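# Fit and lock the server's top cover

## Task

Close the server: seat its top cover and lock it, making sure no tool remains inside. The cover locks when slid closed, either by pushing it firmly or while both release buttons are pressed down.

## Robot and tools

Robot: two seven-joint arms, left_arm and right_arm, each ending in a two-finger gripper. In the scene frame the origin sits at table-top height between the arms, +x points out over the table, +z up, and left_arm is on the +y side (this does not match image left/right). Calibrated bases: left_arm at (-0.049, +0.349, 0) m, right_arm at (+0.011, -0.308, 0) m, each turned slightly about z. Gripper axes: fingers point along its +z, open and close along its x; the reported position is the point between the pads, and fingertips extend 17.5 mm past it.

Row layout (shared by execute_actions and move): one flat list of 18 numbers, each in [-1, 1], always covering both arms. First 9 are left_arm: dx, dy, dz, rx, ry, rz, then left_gripper position, force_limit, speed. Next 9 are the same for right_arm and right_gripper. The six pose numbers are an offset, not a pose: measured from that arm's Hand target at the start of the action or move, along the Hand target's own axes. 1.0 equals 0.6 m for dx/dy/dz and 180 degrees for rx/ry/rz, which together form one rotation vector. Every row counts from that same start, not from the previous row, so sending the same offset again moves further. Six zeros re-request the current Hand target. Gripper numbers are absolute commands: position +1 = open 50 mm, about -0.65 = pads meet, -1 = close until blocked (use this to grip). force_limit maps -1/0/+1 to roughly 20/102/185 N per pad (actual grip may run about 15 N higher); speed maps -1/0/+1 to 20/85/150 mm/s. Both start at +1. To leave a gripper unchanged, repeat its last three numbers; a 0 is a real command.

execute_actions(actions, cameras): actions is a list of actions; each action is up to 15 rows, one per 1/30 s step, the last row held if shorter. An empty actions list returns state plus images. cameras: list of names, ["all"], or [].

move(target, speed, blend, blocking, cameras): target is one 18-number row or a list of up to 15 rows, all offsets from the same starting Hand targets. speed is the path top speed in m/s (0.002 to 0.5, default 0.25), one number or one per target; rotation is capped at twice that in rad/s and at 0.873 rad/s. blend (m) rounds corners between listed targets; 0 stops at each. Paths are straight, end together, last at least 0.5 s and are cut off at 10 s. They do not avoid obstacles or the other arm. blocking=false returns after about 0.5 s while the move continues. Result adds a move: line (done, off_target, moving, held, fault) and limits (paced = pose clipped, held = steps withheld).

wait(seconds 0 to 10, cameras) lets time run with commands held. stop(cameras) brakes a running move. zoom_image(camera, region [x0, y0, x1, y1] in pixels, max 504 x 504) enlarges part of the newest image of cam_head_left, cam_head_right, cam_high, cam_left_wrist or cam_right_wrist (all 672x504). clear_fault(arm) clears a reported torque fault on left_arm or right_arm. finished_scene(scene) ends the current scene, given its number; it is irreversible, so call it only once the cover is locked and stays so untouched.

Results: end_effector_position (m) and end_effector_quat_wxyz in the scene frame, Hand target (last commanded pose after clipping; next offsets count from it), Joint positions/velocities/torques, Flange force along gripper x y z (noisy, includes held weight), Tool commands, and object_status per gripper: 0 moving, 1 blocked while opening, 2 blocked while closing (a grip), 3 reached the requested opening or pads met (usually nothing held). Opening is about (250 - position_measured) x 0.202 mm. A gripper often rests short of its Hand target; send the remaining distance as a fresh offset. Orientation commands are clipped to within 32 degrees of the current orientation each step; large wrist turns may swing the elbow.

Avoid: the arms are stiff, so a target even millimetres beyond a solid contact presses very hard; approach contacts slowly and end a push by commanding back past the gripper. Do not slam, drop parts, release moving parts, or let anything fall off the table. Keep the arms apart; the clearance check does not stop fingers, and squeezing the other arm's fingers counts as a press between arms. A torque spike or 5-degree deviation stops the arm until clear_fault. Holding loads, stretched poses or pushing at unreachable targets heat motors; a MOTOR HOT line warns, and at 75 °C the arm sags and stops for 30 to 60 s. Loose objects may be nudged occasionally. Camera calibrations are approximate (a few mm and degrees).

Each tool is called after "Emit:" as a command line: name --argument value for each argument, lists and objects as JSON in quotes; but a table of rows of numbers goes row by row, as --pt "numbers of a row", without its own name.

## Session

Emit:
execute_actions --actions '[]'

Scene clock: 0.00 s.
left_arm: end_effector_position=(+0.5851, +0.2493, +0.2618) position_measured=3 object_status=3 end_effector_quat_wxyz=(-0.074, +0.894, -0.318, +0.308) | right_arm: end_effector_position=(+0.7688, +0.0700, +0.2668) position_measured=3 object_status=3 end_effector_quat_wxyz=(-0.657, +0.722, -0.192, +0.103)
Joint positions: left_arm=[-0.258 0.431 0.468 1.662 -0.502 0.484 -0.142] | right_arm=[0.036 1.102 -0.371 1.087 -1.563 0.838 0.549]
Joint velocities: within noise
Joint torques (N m): no reading
Flange force (N): no reading
Hand target: left_arm +0.5851, +0.2493, +0.2618; -0.074, +0.894, -0.318, +0.308 | right_arm +0.7688, +0.0700, +0.2668; -0.657, +0.722, -0.192, +0.103
Tool commands: left_gripper/position=+1.0 left_gripper/force_limit=+1.0 left_gripper/speed=+1.0 right_gripper/position=+1.0 right_gripper/force_limit=+1.0 right_gripper/speed=+1.0

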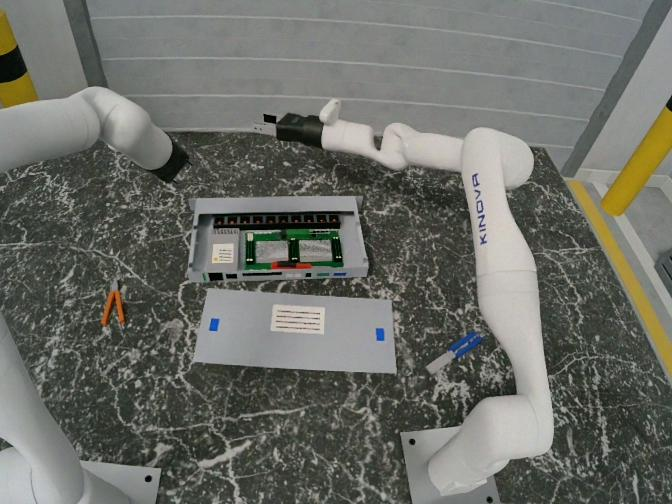

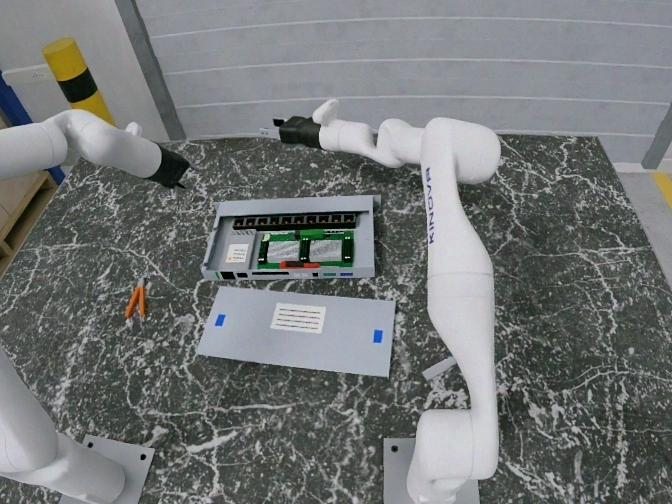

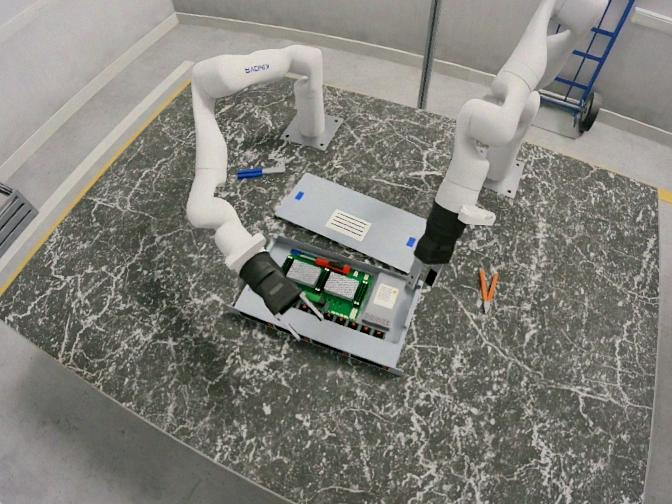

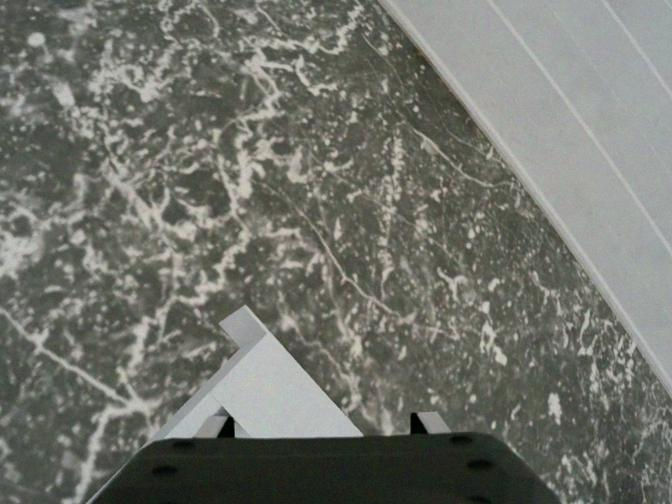

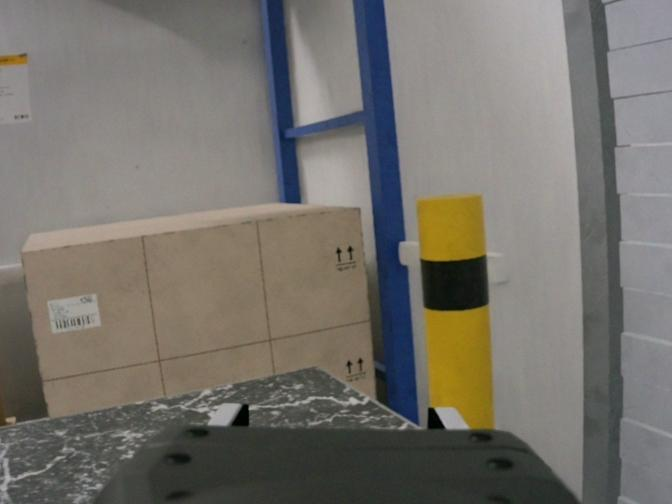

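Emit:
zoom_image --camera "cam_head_left" --region '[170, 180, 410, 380]'

Emit:
zoom_image --camera "cam_high" --region '[210, 170, 460, 380]'

Emit:
zoom_image --camera "cam_head_right" --region '[180, 180, 410, 380]'

Scaled by 2.100 from the camera's 672x504 image, which has a finer 960x720 frame.

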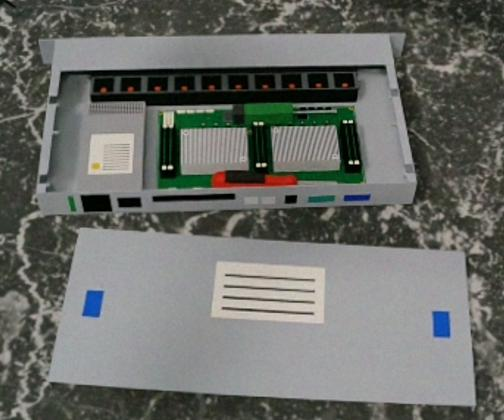

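Scaled by 2.016 from the camera's 672x504 image, which has a finer 960x720 frame.

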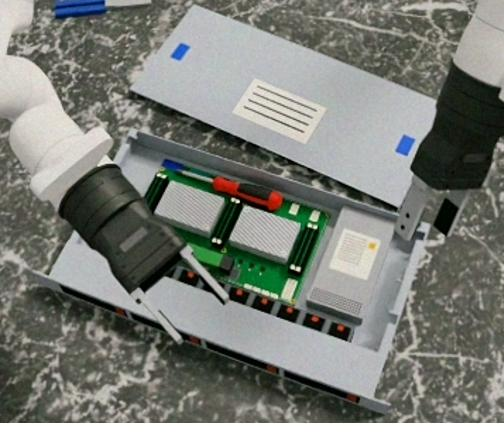

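Scaled by 2.191 from the camera's 672x504 image, which has a finer 960x720 frame.

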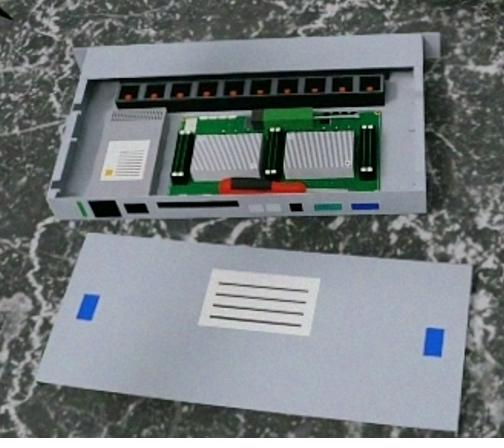

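Emit:
zoom_image --camera "cam_high" --region '[280, 240, 400, 330]'

Emit:
zoom_image --camera "cam_head_left" --region '[235, 205, 355, 285]'

Scaled by 4.200 from the camera's 672x504 image, which has a finer 960x720 frame.

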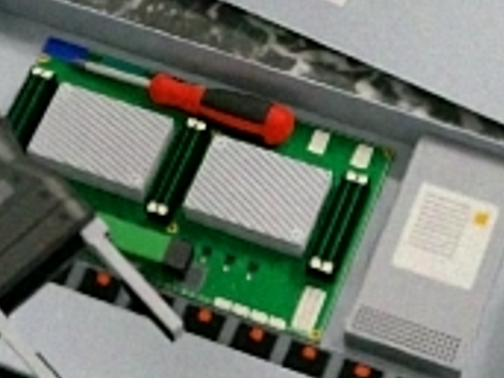

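Scaled by 4.200 from the camera's 672x504 image, which has a finer 960x720 frame.

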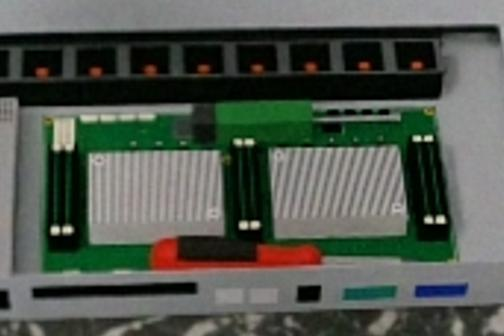

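Emit:
zoom_image --camera "cam_head_left" --region '[180, 330, 300, 390]'

Emit:
zoom_image --camera "cam_head_left" --region '[310, 280, 430, 390]'

Emit:
zoom_image --camera "cam_high" --region '[265, 165, 375, 245]'

Emit:
zoom_image --camera "cam_head_left" --region '[180, 190, 280, 290]'

Scaled by 4.200 from the camera's 672x504 image, which has a finer 960x720 frame.

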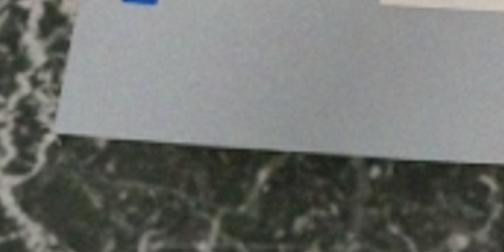

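Scaled by 4.200 from the camera's 672x504 image, which has a finer 960x720 frame.

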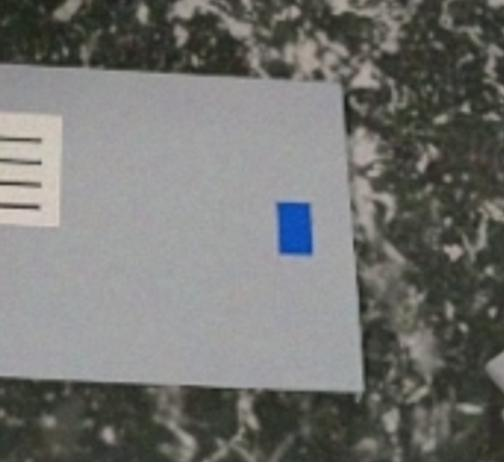

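Scaled by 4.582 from the camera's 672x504 image, which has a finer 960x720 frame.

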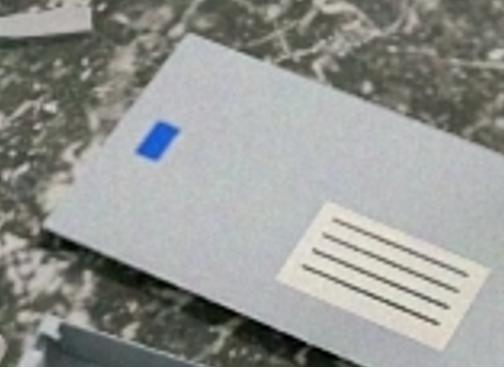

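Scaled by 5.040 from the camera's 672x504 image, which has a finer 960x720 frame.

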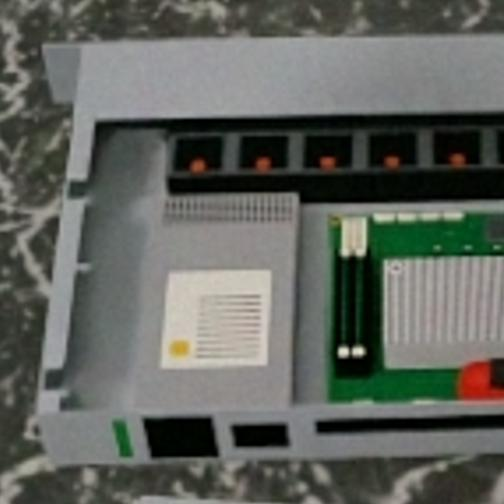

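Emit:
move --target '[0.2323, 0.2952, -0.138, -0.1804, -0.1105, 0.272, 1, 1, 1, -0.1872, 0.3822, -0.9755, -0.0525, -0.1276, -0.0576, 1, 1, 1]' --speed 0.35 --cameras '["cam_left_wrist", "cam_right_wrist", "cam_head_left"]'

Scene clock: 68.90 s.
left_arm: end_effector_position=(+0.5272, +0.0300, +0.3394) position_measured=3 object_status=3 end_effector_quat_wxyz=(-0.013, +0.707, -0.706, +0.046) | right_arm: end_effector_position=(+0.3998, -0.4300, +0.1195) position_measured=3 object_status=3 end_effector_quat_wxyz=(-0.609, +0.793, +0.000, +0.000)
Joint positions: left_arm=[0.403 1.02 0.662 0.035 -0.648 1.998 -1.084] | right_arm=[0.871 1.173 -0.055 1.278 -0.729 1.795 1.072]
Joint torques (N m): left_arm=[1.78 -26.05 1.73 -6.59 0.14 -0.25 0.29] | right_arm=[0.81 -21.69 -2.49 -2.89 -1.44 2.78 -0.07]
Flange force (N): left_arm=no reading | right_arm=[1.8 -2.2 -1.3]
Hand target: left_arm +0.5279, +0.0295, +0.3399; +0.000, +0.707, -0.707, +0.000 | right_arm +0.3998, -0.4300, +0.1195; -0.609, +0.793, +0.000, +0.000
Off the commanded pose: left_arm 0.001 m, 5 deg | right_arm 0.000 m, 0 deg.
elbow stopped short (left arm): the move would have taken joint 4 (elbow) straighter than the controller allows.
move: off_target (left_arm)
camera_calibration:
cam_left_wrist: T_world_to_cam=[[-0.0406063, -0.997302, 0.0611621, 0.032028], [-0.994487, 0.0344168, -0.0990556, 0.621019], [0.0966833, -0.0648472, -0.9932, 0.455558], [0, 0, 0, 1]] pos_world=[0.574851, 0.0401097, 0.512016]
cam_right_wrist: T_world_to_cam=[[0.999806, 0.0165046, -0.0107494, -0.391837], [-0.00583276, -0.273179, -0.961945, 0.0489329], [-0.0188131, 0.961822, -0.27303, 0.620169], [0, 0, 0, 1]] pos_world=[0.403714, -0.576658, 0.212184]
Images, in order (width x height): cam_head_left 672x504, cam_left_wrist 672x504, cam_right_wrist 672x504.

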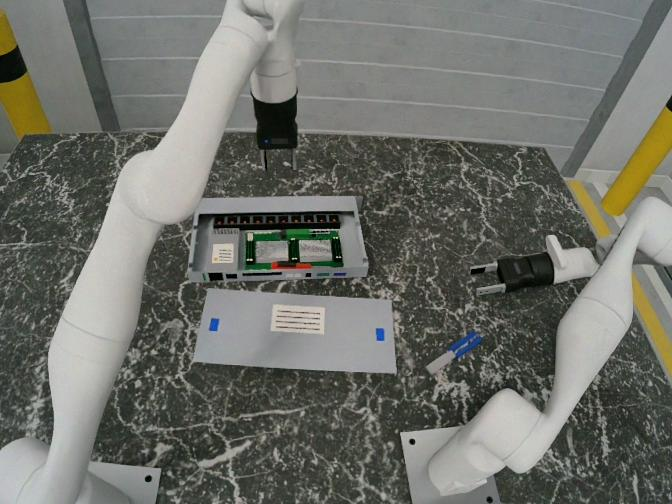

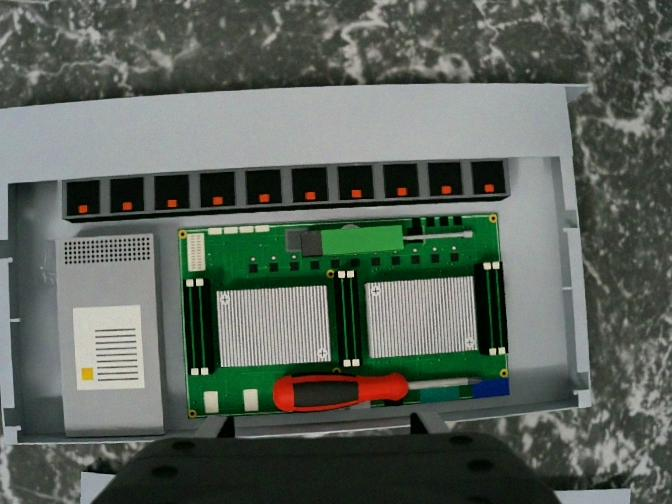

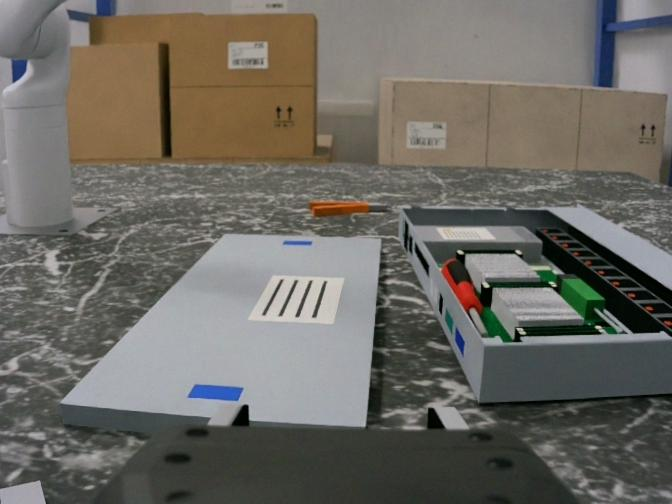

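Emit:
zoom_image --camera "cam_left_wrist" --region '[260, 200, 500, 290]'

Emit:
zoom_image --camera "cam_right_wrist" --region '[420, 190, 672, 410]'

Emit:
zoom_image --camera "cam_right_wrist" --region '[50, 220, 400, 440]'

Scaled by 2.100.

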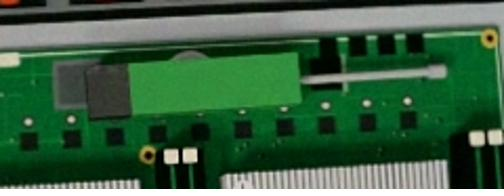

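Scaled by 2.000.

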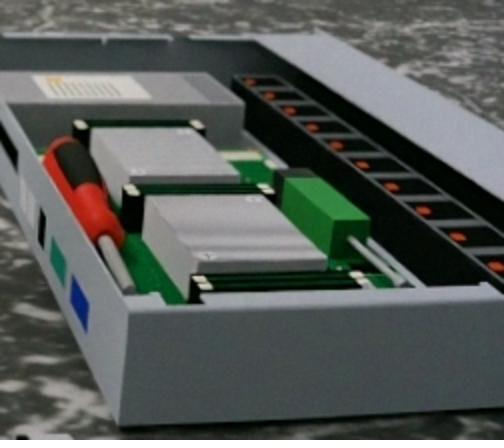

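Scaled by 1.440.

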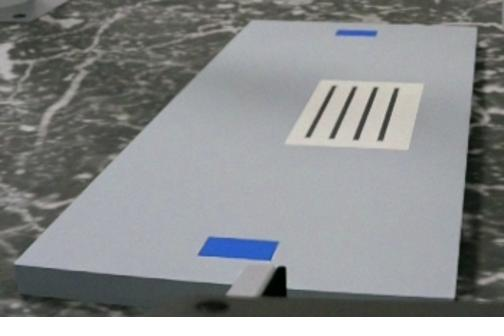

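Emit:
zoom_image --camera "cam_head_left" --region '[450, 230, 570, 320]'

Emit:
zoom_image --camera "cam_head_left" --region '[235, 90, 325, 180]'

Scaled by 4.200 from the camera's 672x504 image, which has a finer 960x720 frame.

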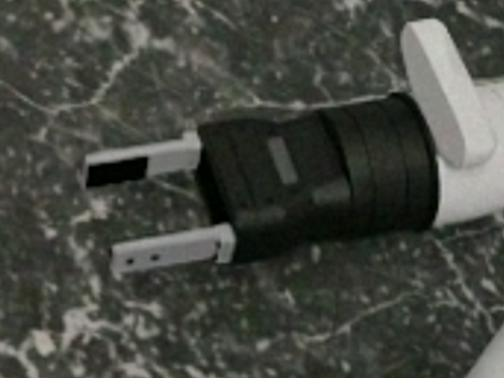

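Scaled by 5.600 from the camera's 672x504 image, which has a finer 960x720 frame.

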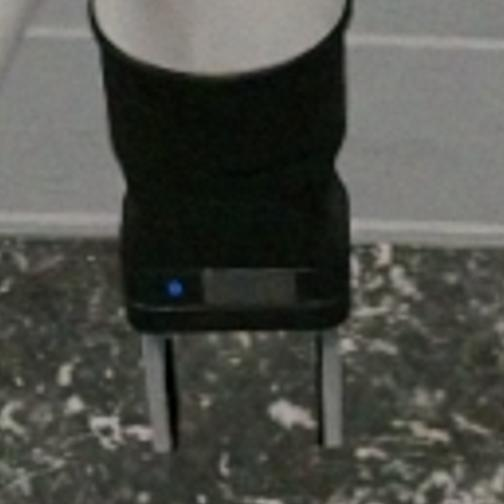

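Emit:
move --target '[-0.45, 0.13, 0.15, 0, 0, -0.5, 1, 1, 1, 0.3853, -0.2455, 0.6555, -0.4167, 0, 0, 1, 1, 1]' --speed 0.4 --cameras '["cam_left_wrist", "cam_right_wrist", "cam_head_left"]'

Scene clock: 183.60 s.
left_arm: end_effector_position=(+0.4497, +0.2995, +0.2500) position_measured=3 object_status=3 end_effector_quat_wxyz=(+0.000, +1.000, +0.001, +0.000) | right_arm: end_effector_position=(+0.6311, -0.0120, +0.1602) position_measured=3 object_status=3 end_effector_quat_wxyz=(+0.000, +1.000, +0.000, +0.000)
Joint positions: left_arm=[-0.332 0.527 0.55 1.346 -0.274 1.343 0.277] | right_arm=[-0.5 1.094 0.271 0.459 -0.24 1.603 -0.417]
Joint torques (N m): left_arm=[1.86 -18.09 3.94 -8.68 0.14 0.17 0.28] | right_arm=[0.82 -26.82 1.23 -8.64 0.12 -0.13 -0.08]
Flange force (N): left_arm=[-1.1 -4.6 -0.7] | right_arm=no reading
Hand target: left_arm +0.4497, +0.2995, +0.2500; +0.000, +1.000, +0.000, +0.000 | right_arm +0.6311, -0.0120, +0.1601; +0.000, +1.000, +0.000, +0.000
Off the commanded pose: left_arm 0.000 m, 0 deg | right_arm 0.000 m, 0 deg.
move: done
camera_calibration:
cam_left_wrist: T_world_to_cam=[[0.999133, -0.0371818, 0.0187436, -0.44136], [-0.0369204, -0.999219, -0.014101, 0.383479], [0.0192533, 0.0133967, -0.999725, 0.404781], [0, 0, 0, 1]] pos_world=[0.447342, 0.361346, 0.41835]
cam_right_wrist: T_world_to_cam=[[0.999803, -0.00681287, -0.0186163, -0.628551], [-0.00653298, -0.999865, 0.0150541, 0.0388143], [-0.0187164, -0.0149295, -0.999713, 0.338217], [0, 0, 0, 1]] pos_world=[0.635011, 0.0395763, 0.325835]
Images, in order (width x height): cam_head_left 672x504, cam_left_wrist 672x504, cam_right_wrist 672x504.

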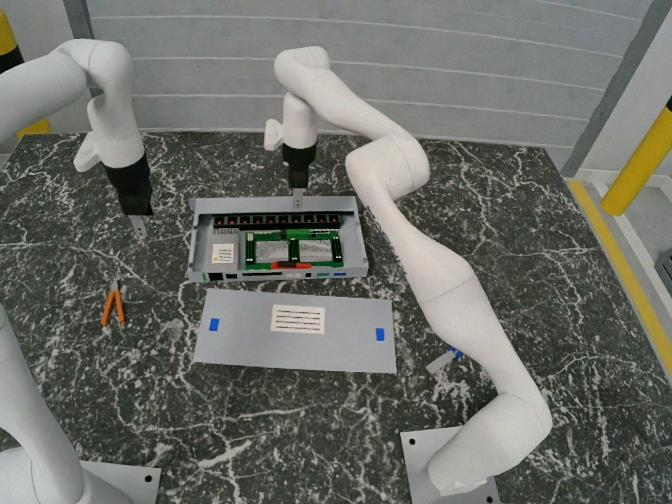

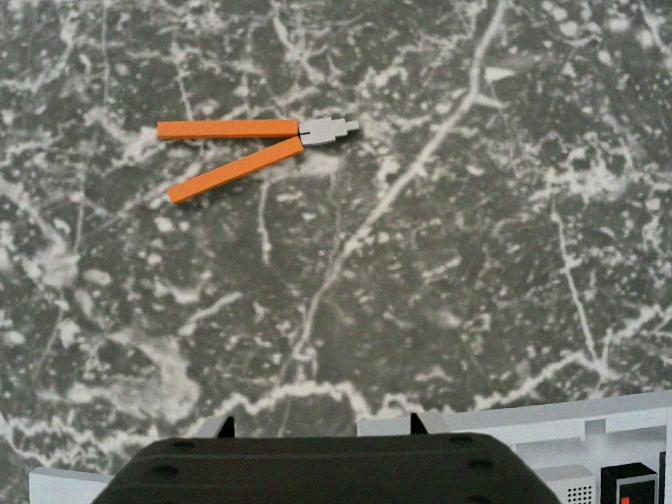

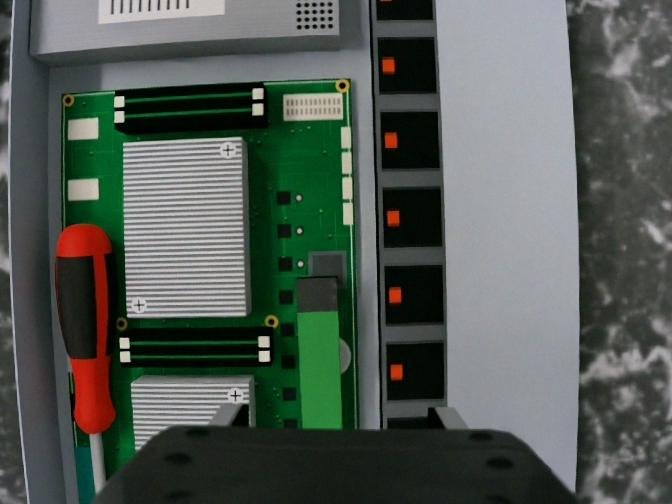

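Emit:
zoom_image --camera "cam_right_wrist" --region '[180, 380, 500, 450]'

Emit:
zoom_image --camera "cam_right_wrist" --region '[0, 220, 150, 500]'

Scaled by 1.575.

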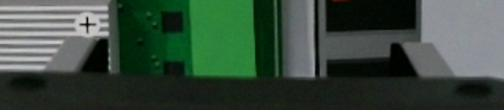

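Scaled by 1.800.

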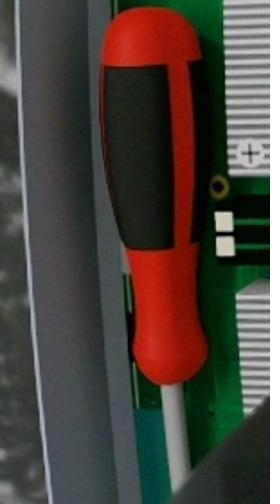

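Emit:
move --target '[0, 0, 0, 0, 0, 0, 1, 1, 1, -0.0145, 0.025, 0.1418, 0, 0, -0.0139, 0.175, 0, 1]' --speed 0.25 --cameras '["cam_right_wrist"]'

Scene clock: 233.83 s.
left_arm: end_effector_position=(+0.4497, +0.2995, +0.2500) position_measured=3 object_status=3 end_effector_quat_wxyz=(+0.000, +1.000, +0.000, +0.000) | right_arm: end_effector_position=(+0.6225, -0.0270, +0.0751) position_measured=126 object_status=3 end_effector_quat_wxyz=(+0.000, +1.000, +0.022, +0.000)
Joint positions: left_arm=[-0.332 0.527 0.55 1.346 -0.274 1.343 0.277] | right_arm=[-0.514 1.078 0.254 0.772 -0.23 1.311 -0.324]
Joint torques (N m): left_arm=[1.78 -18.06 4 -8.71 0.1 0.12 0.29] | right_arm=[0.77 -26.22 1.75 -8.33 0.16 -0.16 -0.11]
Flange force (N): left_arm=[-1.2 -4.5 -0.7] | right_arm=[0.2 -1.3 -2.7]
Hand target: left_arm +0.4497, +0.2995, +0.2500; +0.000, +1.000, +0.000, +0.000 | right_arm +0.6225, -0.0270, +0.0750; +0.000, +1.000, +0.022, +0.000
Off the commanded pose: left_arm 0.000 m, 0 deg | right_arm 0.000 m, 0 deg.
move: done
camera_calibration:
cam_right_wrist: T_world_to_cam=[[0.999144, 0.0369067, -0.0186757, -0.619976], [0.0371901, -0.999195, 0.0150607, -0.00218239], [-0.0181048, -0.0157424, -0.999712, 0.252353], [0, 0, 0, 1]] pos_world=[0.624096, 0.0246733, 0.240735]
Images, in order (width x height): cam_right_wrist 672x504.

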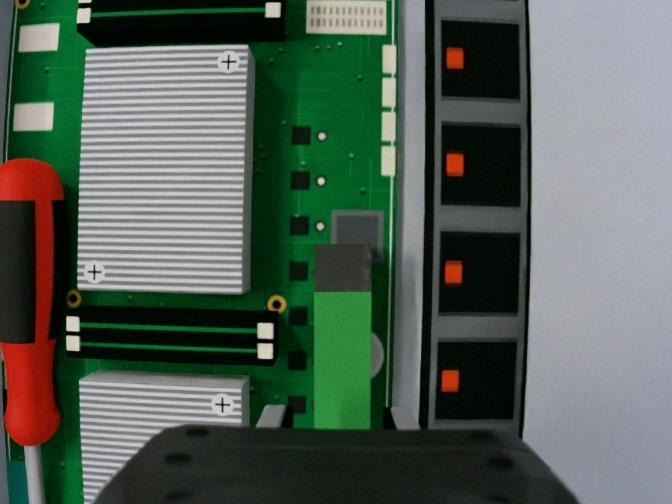

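Emit:
move --pt "0 0 0 0 0 0 1 1 1 0.0033 0 0.0775 0 0 0 0.175 -0.5 1" --pt "0 0 0 0 0 0 1 1 1 0.0033 0 0.0775 0 0 0 -1 -0.5 0" --pt "0 0 0 0 0 0 1 1 1 0.0033 0 -0.2 0 0 0 -1 -0.5 0" --speed '[0.1, 0.1, 0.2]' --cameras '["cam_right_wrist", "cam_head_left"]'

Scene clock: 246.10 s.
left_arm: end_effector_position=(+0.4497, +0.2995, +0.2500) position_measured=3 object_status=3 end_effector_quat_wxyz=(+0.000, +1.000, +0.000, +0.000) | right_arm: end_effector_position=(+0.6244, -0.0270, +0.1950) position_measured=164 object_status=2 end_effector_quat_wxyz=(+0.000, +1.000, +0.022, +0.000)
Joint positions: left_arm=[-0.332 0.527 0.55 1.346 -0.274 1.343 0.277] | right_arm=[-0.486 1.037 0.267 0.47 -0.23 1.648 -0.358]
Joint torques (N m): left_arm=[1.88 -18.04 3.96 -8.74 0.11 0.13 0.28] | right_arm=[0.75 -26.43 1.23 -8.68 0.12 -0.18 -0.06]
Flange force (N): left_arm=[-1.5 -4.7 -0.7] | right_arm=no reading
Hand target: left_arm +0.4497, +0.2995, +0.2500; +0.000, +1.000, +0.000, +0.000 | right_arm +0.6244, -0.0269, +0.1950; +0.000, +1.000, +0.022, +0.000
Off the commanded pose: left_arm 0.000 m, 0 deg | right_arm 0.000 m, 0 deg.
move: done
camera_calibration:
cam_right_wrist: T_world_to_cam=[[0.99915, 0.036808, -0.0185747, -0.619774], [0.0370899, -0.999198, 0.0150649, -0.00390326], [-0.0180053, -0.015741, -0.999714, 0.372295], [0, 0, 0, 1]] pos_world=[0.626095, 0.0247728, 0.360735]
Images, in order (width x height): cam_head_left 672x504, cam_right_wrist 672x504.

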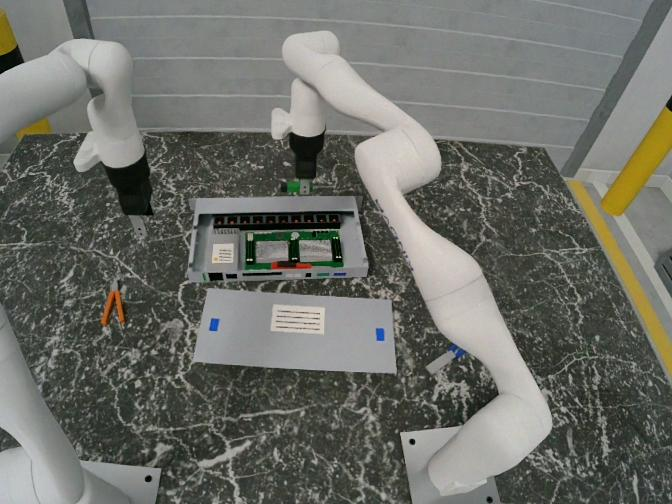

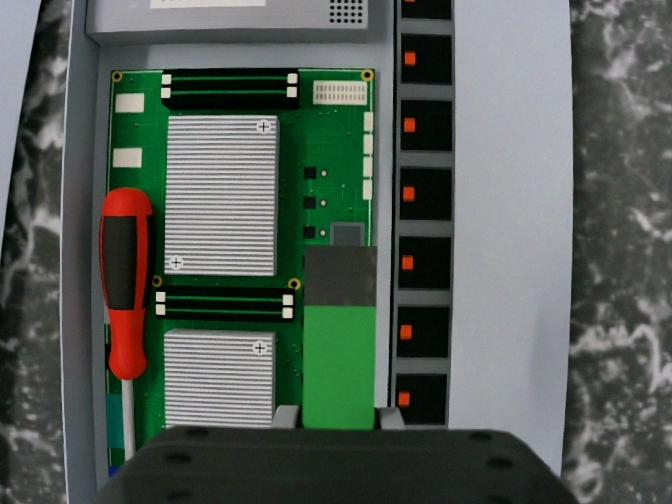

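Emit:
move --pt "0.1038 0.5492 0.2 0 0 -0.0139 0.208 0 1 -0.0695 0.6527 0.125 0 0 0 -1 -0.5 0" --pt "0.1038 0.5492 0.2917 0 0 -0.0139 0.208 0 1 -0.0695 0.6527 0.2858 0 0 0 -1 -0.5 0" --speed '[0.3, 0.08]' --blend '[0.02, 0]' --cameras '["cam_left_wrist", "cam_right_wrist"]'

Scene clock: 296.30 s.
left_arm: end_effector_position=(+0.5123, -0.0299, +0.0748) position_measured=121 object_status=3 end_effector_quat_wxyz=(+0.000, +1.000, +0.022, +0.000) | right_arm: end_effector_position=(+0.5997, -0.4200, +0.0235) position_measured=164 object_status=2 end_effector_quat_wxyz=(+0.000, +1.000, +0.022, +0.000)
Joint positions: left_arm=[0.358 1.118 0.476 0.742 -0.436 1.352 0.782] | right_arm=[0.065 0.953 0.238 1.241 -0.234 0.974 0.345]
Joint torques (N m): left_arm=[1.8 -27.24 4.32 -8.2 0.09 0.14 0.29] | right_arm=[0.77 -23.61 1.95 -7.04 0.16 -0.16 -0.08]
Flange force (N): left_arm=[0.0 -3.9 -0.6] | right_arm=[1.3 -1.1 -2.6]
Hand target: left_arm +0.5123, -0.0299, +0.0748; +0.000, +1.000, +0.022, +0.000 | right_arm +0.5997, -0.4200, +0.0236; +0.000, +1.000, +0.022, +0.000
Off the commanded pose: left_arm 0.000 m, 0 deg | right_arm 0.000 m, 0 deg.
move: done
camera_calibration:
cam_left_wrist: T_world_to_cam=[[0.999805, 0.00640493, 0.0186984, -0.511941], [0.00667216, -0.999876, -0.0142645, 0.0319082], [0.0186047, 0.0143864, -0.999723, 0.233188], [0, 0, 0, 1]] pos_world=[0.507289, 0.0318285, 0.243151]
cam_right_wrist: T_world_to_cam=[[0.999146, 0.0368064, -0.0187746, -0.583772], [0.0370912, -0.999198, 0.0150575, -0.393188], [-0.0182053, -0.015741, -0.99971, 0.19433], [0, 0, 0, 1]] pos_world=[0.601395, -0.368327, 0.189234]
Images, in order (width x height): cam_left_wrist 672x504, cam_right_wrist 672x504.

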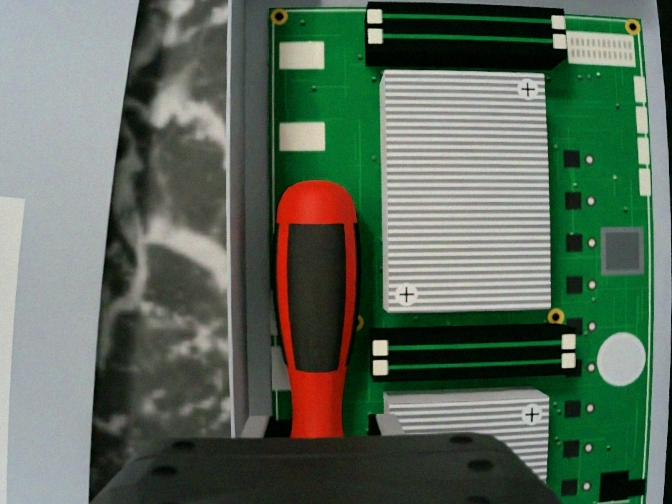

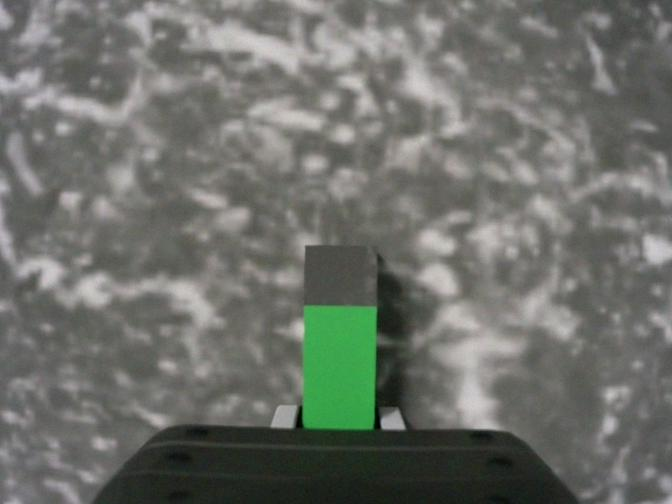

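Emit:
zoom_image --camera "cam_left_wrist" --region '[210, 330, 430, 450]'

Scaled by 2.291.

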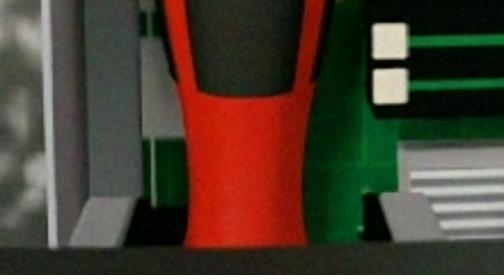

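Emit:
move --pt "-0.0073 0.1665 -0.0417 0 0 0 0.208 0 1 0 0 0.005 0 0 0 -1 -0.5 0" --pt "-0.0073 0.1665 -0.0417 0 0 0 0.208 0 1 0 0 0.005 0 0 0 0.34 -0.5 -0.5" --pt "-0.0073 0.1665 -0.0417 0 0 0 0.208 0 1 0 0 -0.167 0 0 0 0.34 -0.5 -0.5" --speed '[0.1, 0.1, 0.2]' --cameras '["cam_left_wrist", "cam_right_wrist"]'

Emit:
zoom_image --camera "cam_left_wrist" --region '[200, 130, 400, 440]'

Scene clock: 347.00 s.
left_arm: end_effector_position=(+0.5117, -0.1294, +0.0996) position_measured=121 object_status=3 end_effector_quat_wxyz=(+0.016, +0.999, +0.022, +0.019) | right_arm: end_effector_position=(+0.5997, -0.4200, +0.1239) position_measured=101 object_status=3 end_effector_quat_wxyz=(+0.000, +1.000, +0.022, +0.000)
Joint positions: left_arm=[0.61 1.366 0.473 0.035 -0.469 1.695 0.728] | right_arm=[0.057 0.831 0.264 1.144 -0.209 1.192 0.324]
Joint torques (N m): left_arm=[1.79 -29.54 1.59 -8.31 0.04 0.02 0.32] | right_arm=[0.77 -22.73 1.84 -8.01 0.17 -0.14 -0.08]
Flange force (N): left_arm=no reading | right_arm=[0.5 -1.2 -2.9]
Hand target: left_arm +0.5124, -0.1299, +0.0998; +0.000, +1.000, +0.022, +0.000 | right_arm +0.5997, -0.4200, +0.1238; +0.000, +1.000, +0.022, +0.000
Off the commanded pose: left_arm 0.001 m, 3 deg | right_arm 0.000 m, 0 deg.
elbow stopped short (left arm): the move would have taken joint 4 (elbow) straighter than the controller allows.
move: off_target (left_arm)
camera_calibration:
cam_left_wrist: T_world_to_cam=[[0.998386, 0.00752434, 0.0562863, -0.514031], [0.00650247, -0.999811, 0.018316, -0.070351], [0.0564135, -0.0179205, -0.998247, 0.23575], [0, 0, 0, 1]] pos_world=[0.500359, -0.0622452, 0.265559]
cam_right_wrist: T_world_to_cam=[[0.999146, 0.0369082, -0.0185758, -0.581913], [0.0371901, -0.999195, 0.0150644, -0.394658], [-0.0180048, -0.0157424, -0.999714, 0.294483], [0, 0, 0, 1]] pos_world=[0.601396, -0.368227, 0.289535]
Images, in order (width x height): cam_left_wrist 672x504, cam_right_wrist 672x504.

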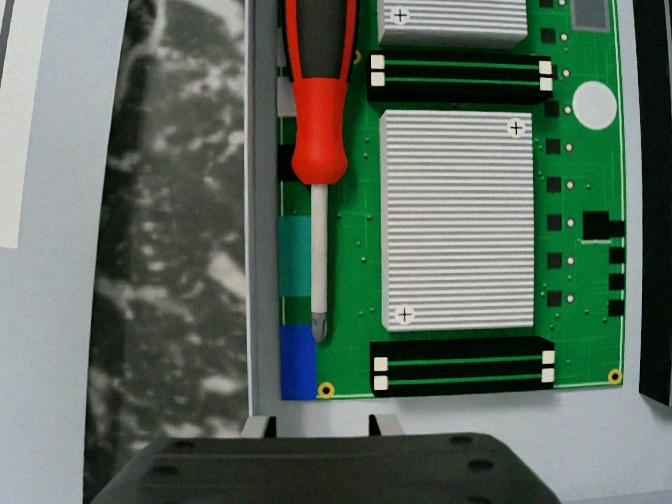

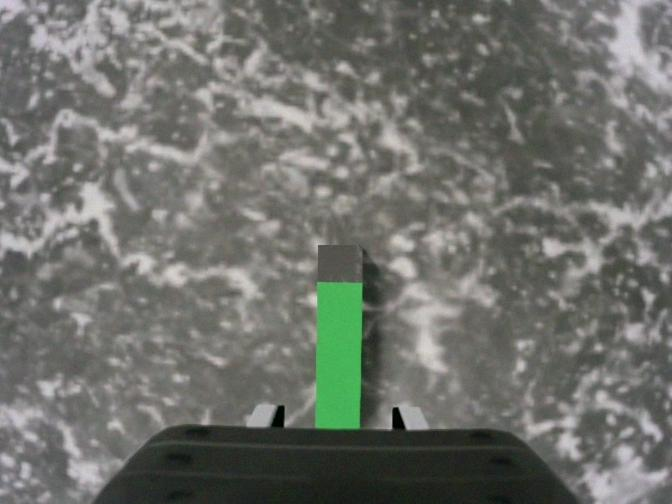

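Scaled by 1.626.

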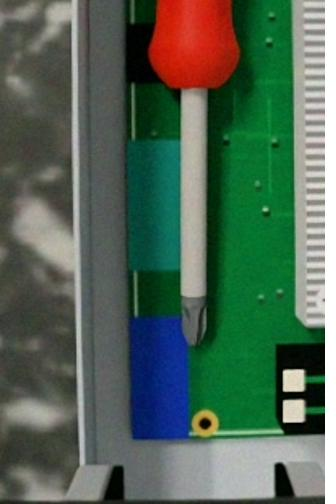

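Emit:
move --pt "0.0065 -0.163 0.033 0 0 0 0.076 0 1 0 0 0 0 0 0 0.34 -0.5 -0.5" --pt "0.0065 -0.163 0.0988 0 0 0 0.076 0 1 0 0 0 0 0 0 0.34 -0.5 -0.5" --speed '[0.25, 0.05]' --cameras '["cam_left_wrist", "cam_head_left"]'

Emit:
zoom_image --camera "cam_left_wrist" --region '[180, 250, 430, 450]'

Scene clock: 422.50 s.
left_arm: end_effector_position=(+0.5119, -0.0320, +0.0405) position_measured=141 object_status=3 end_effector_quat_wxyz=(+0.000, +1.000, +0.022, +0.000) | right_arm: end_effector_position=(+0.5997, -0.4200, +0.1238) position_measured=101 object_status=3 end_effector_quat_wxyz=(+0.000, +1.000, +0.022, +0.000)
Joint positions: left_arm=[0.356 1.156 0.475 0.775 -0.452 1.286 0.798] | right_arm=[0.057 0.831 0.264 1.144 -0.209 1.192 0.324]
Joint torques (N m): left_arm=[1.83 -27.3 4.54 -7.92 0.12 0.2 0.27] | right_arm=[0.75 -22.75 1.86 -7.92 0.14 -0.13 -0.1]
Flange force (N): left_arm=[0.1 -3.8 -0.7] | right_arm=[0.9 -1.1 -3.0]
Hand target: left_arm +0.5119, -0.0320, +0.0406; +0.000, +1.000, +0.022, +0.000 | right_arm +0.5997, -0.4200, +0.1238; +0.000, +1.000, +0.022, +0.000
Off the commanded pose: left_arm 0.000 m, 0 deg | right_arm 0.000 m, 0 deg.
move: done
camera_calibration:
cam_left_wrist: T_world_to_cam=[[0.999805, 0.00640444, 0.0186978, -0.510886], [0.0066698, -0.999877, -0.0141645, 0.0293023], [0.0186048, 0.0142865, -0.999725, 0.198938], [0, 0, 0, 1]] pos_world=[0.506889, 0.0297286, 0.208851]
Images, in order (width x height): cam_head_left 672x504, cam_left_wrist 672x504.

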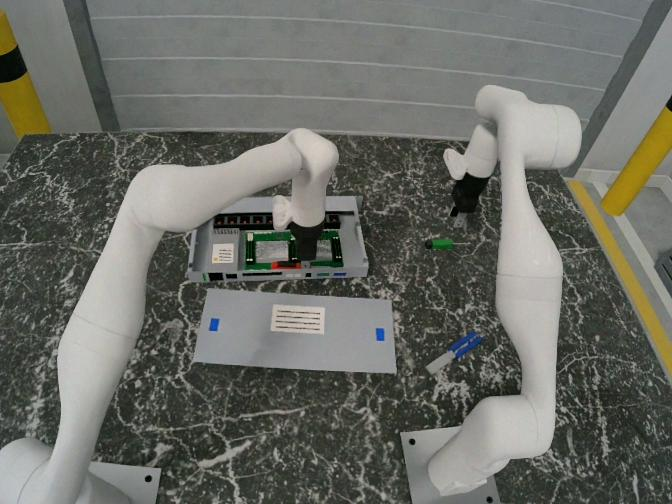

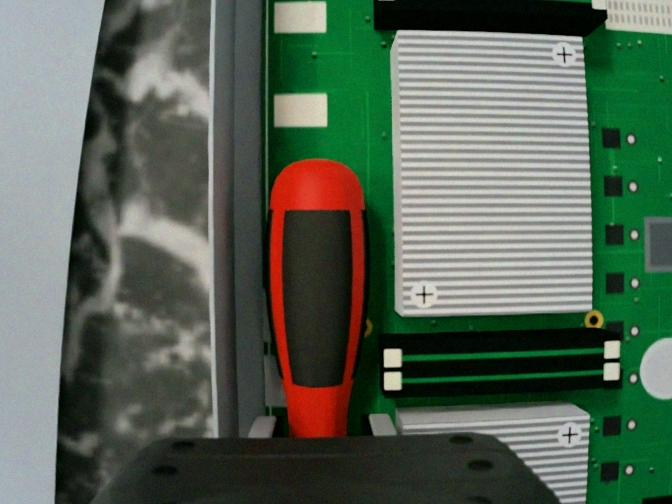

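Scaled by 2.016.

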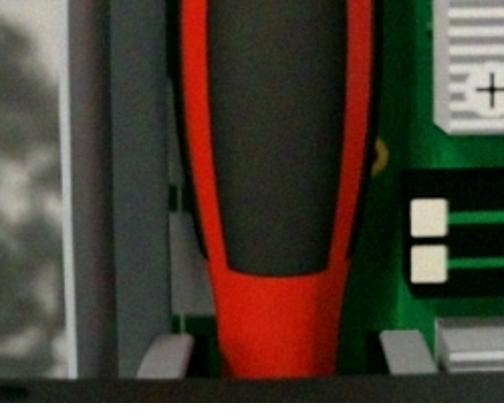

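Emit:
move --pt "0 0 0.0045 0 0 0 0.076 -0.5 1 0 0 0 0 0 0 0.34 -0.5 -0.5" --pt "0 0 0.0045 0 0 0 -1 -0.4 -0.3 0 0 0 0 0 0 0.34 -0.5 -0.5" --pt "0 0 -0.15 0 0 0 -1 -0.4 -0.3 0 0 0 0 0 0 0.34 -0.5 -0.5" --speed '[0.03, 0.1, 0.1]' --cameras '["cam_left_wrist", "cam_head_left"]'

Scene clock: 430.30 s.
left_arm: end_effector_position=(+0.5119, -0.0321, +0.1306) position_measured=181 object_status=2 end_effector_quat_wxyz=(+0.000, +1.000, +0.022, +0.000) | right_arm: end_effector_position=(+0.5997, -0.4200, +0.1238) position_measured=101 object_status=3 end_effector_quat_wxyz=(+0.000, +1.000, +0.022, +0.000)
Joint positions: left_arm=[0.374 1.082 0.495 0.635 -0.435 1.488 0.763] | right_arm=[0.057 0.831 0.264 1.144 -0.209 1.192 0.324]
Joint torques (N m): left_arm=[1.8 -27.61 4.07 -8.61 0.1 0.2 0.29] | right_arm=[0.77 -22.8 1.83 -7.97 0.14 -0.13 -0.09]
Flange force (N): left_arm=[-0.8 -4.5 0.5] | right_arm=[0.8 -1.1 -2.9]
Hand target: left_arm +0.5119, -0.0320, +0.1306; +0.000, +1.000, +0.022, +0.000 | right_arm +0.5997, -0.4200, +0.1238; +0.000, +1.000, +0.022, +0.000
Off the commanded pose: left_arm 0.000 m, 0 deg | right_arm 0.000 m, 0 deg.
move: done
camera_calibration:
cam_left_wrist: T_world_to_cam=[[0.999803, 0.00630815, 0.0187965, -0.512497], [0.00657307, -0.999879, -0.0140661, 0.0305993], [0.0187055, 0.0141869, -0.999724, 0.288966], [0, 0, 0, 1]] pos_world=[0.50679, 0.0297289, 0.29895]
Images, in order (width x height): cam_head_left 672x504, cam_left_wrist 672x504.

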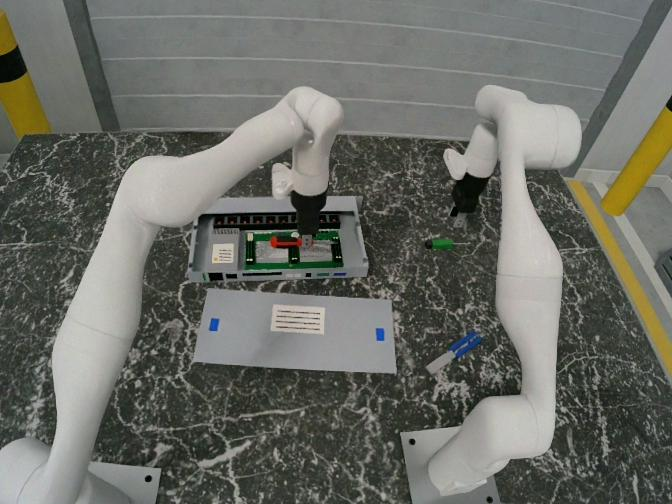

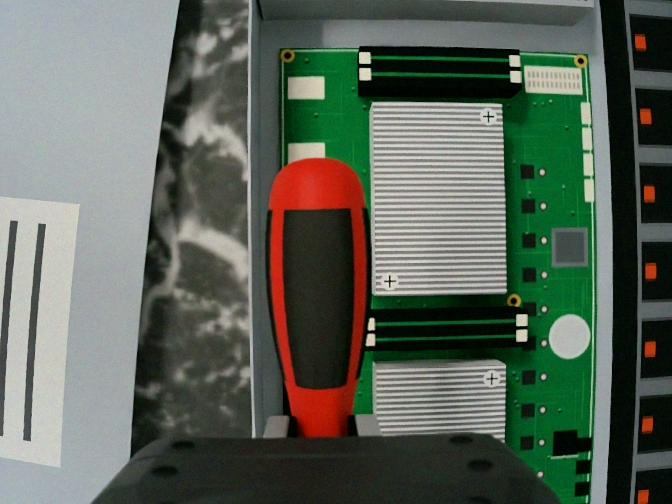

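Emit:
move --pt "0.145 -0.7143 0.001 0 0 0 -1 -0.4 -0.3 -0.4177 -0.352 -0.2937 0 0 0 0.34 -0.5 -0.5" --pt "0.145 -0.7143 0.1643 0 0 0 -1 -0.4 -0.3 -0.4177 -0.352 -0.2937 0 0 0 0.34 -0.5 -0.5" --pt "0.145 -0.7143 0.1643 0 0 0 0.34 -0.4 -0.5 -0.4177 -0.352 -0.2937 0 0 0 0.34 -0.5 -0.5" --pt "0.145 -0.7143 0.001 0 0 0 0.34 -0.4 -0.5 -0.4177 -0.352 -0.2937 0 0 0 0.34 -0.5 -0.5" --speed '[0.3, 0.1, 0.1, 0.2]' --cameras '["cam_left_wrist", "cam_right_wrist", "cam_high"]'

Scene clock: 513.57 s.
left_arm: end_effector_position=(+0.5797, +0.4000, +0.1302) position_measured=101 object_status=3 end_effector_quat_wxyz=(+0.000, +1.000, +0.022, +0.000) | right_arm: end_effector_position=(+0.3401, -0.2198, +0.2999) position_measured=101 object_status=3 end_effector_quat_wxyz=(+0.000, +1.000, +0.022, +0.000)
Joint positions: left_arm=[-0.379 0.939 0.515 0.969 -0.423 1.323 0.155] | right_arm=[-0.472 0.078 0.188 1.731 -0.015 1.334 -0.273]
Joint torques (N m): left_arm=[1.76 -24.84 4.8 -8.09 0.09 0.15 0.26] | right_arm=[0.78 -9.62 -0.09 -8.6 0.13 -0.18 -0.1]
Flange force (N): left_arm=[-1.4 -3.3 -0.7] | right_arm=[-0.9 -0.7 -3.4]
Hand target: left_arm +0.5797, +0.4000, +0.1302; +0.000, +1.000, +0.022, +0.000 | right_arm +0.3401, -0.2198, +0.2999; +0.000, +1.000, +0.022, +0.000
Off the commanded pose: left_arm 0.000 m, 0 deg | right_arm 0.000 m, 0 deg.
move: done
camera_calibration:
cam_left_wrist: T_world_to_cam=[[0.999803, 0.00640379, 0.0187977, -0.583047], [0.00667057, -0.999877, -0.0141638, 0.462069], [0.0187047, 0.0142864, -0.999723, 0.281224], [0, 0, 0, 1]] pos_world=[0.574589, 0.461729, 0.29865]
cam_right_wrist: T_world_to_cam=[[0.999148, 0.0368074, -0.0186747, -0.326622], [0.0370908, -0.999198, 0.0150612, -0.187681], [-0.0181053, -0.015741, -0.999712, 0.468942], [0, 0, 0, 1]] pos_world=[0.341795, -0.168127, 0.465535]
Images, in order (width x height): cam_high 672x504, cam_left_wrist 672x504, cam_right_wrist 672x504.

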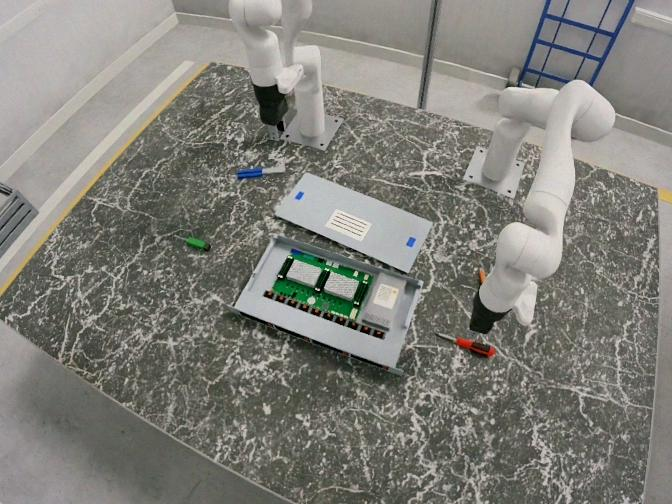

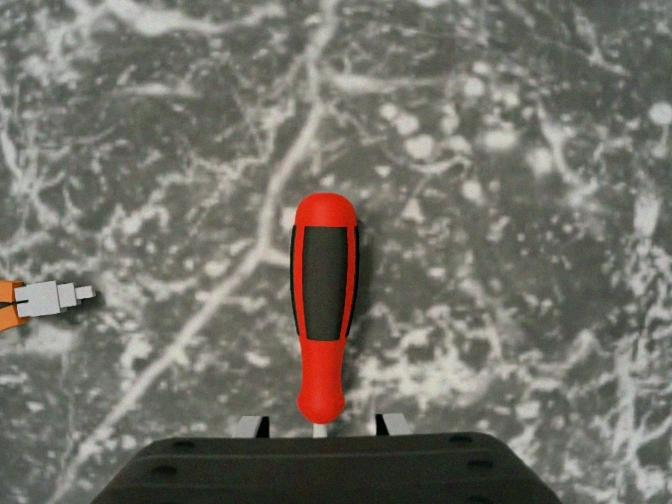

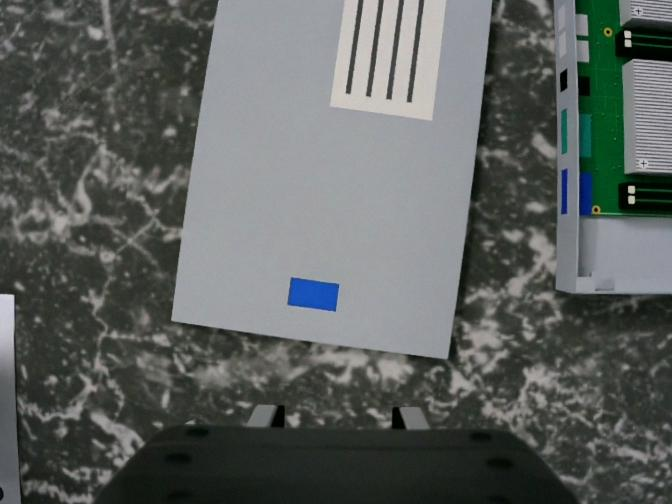

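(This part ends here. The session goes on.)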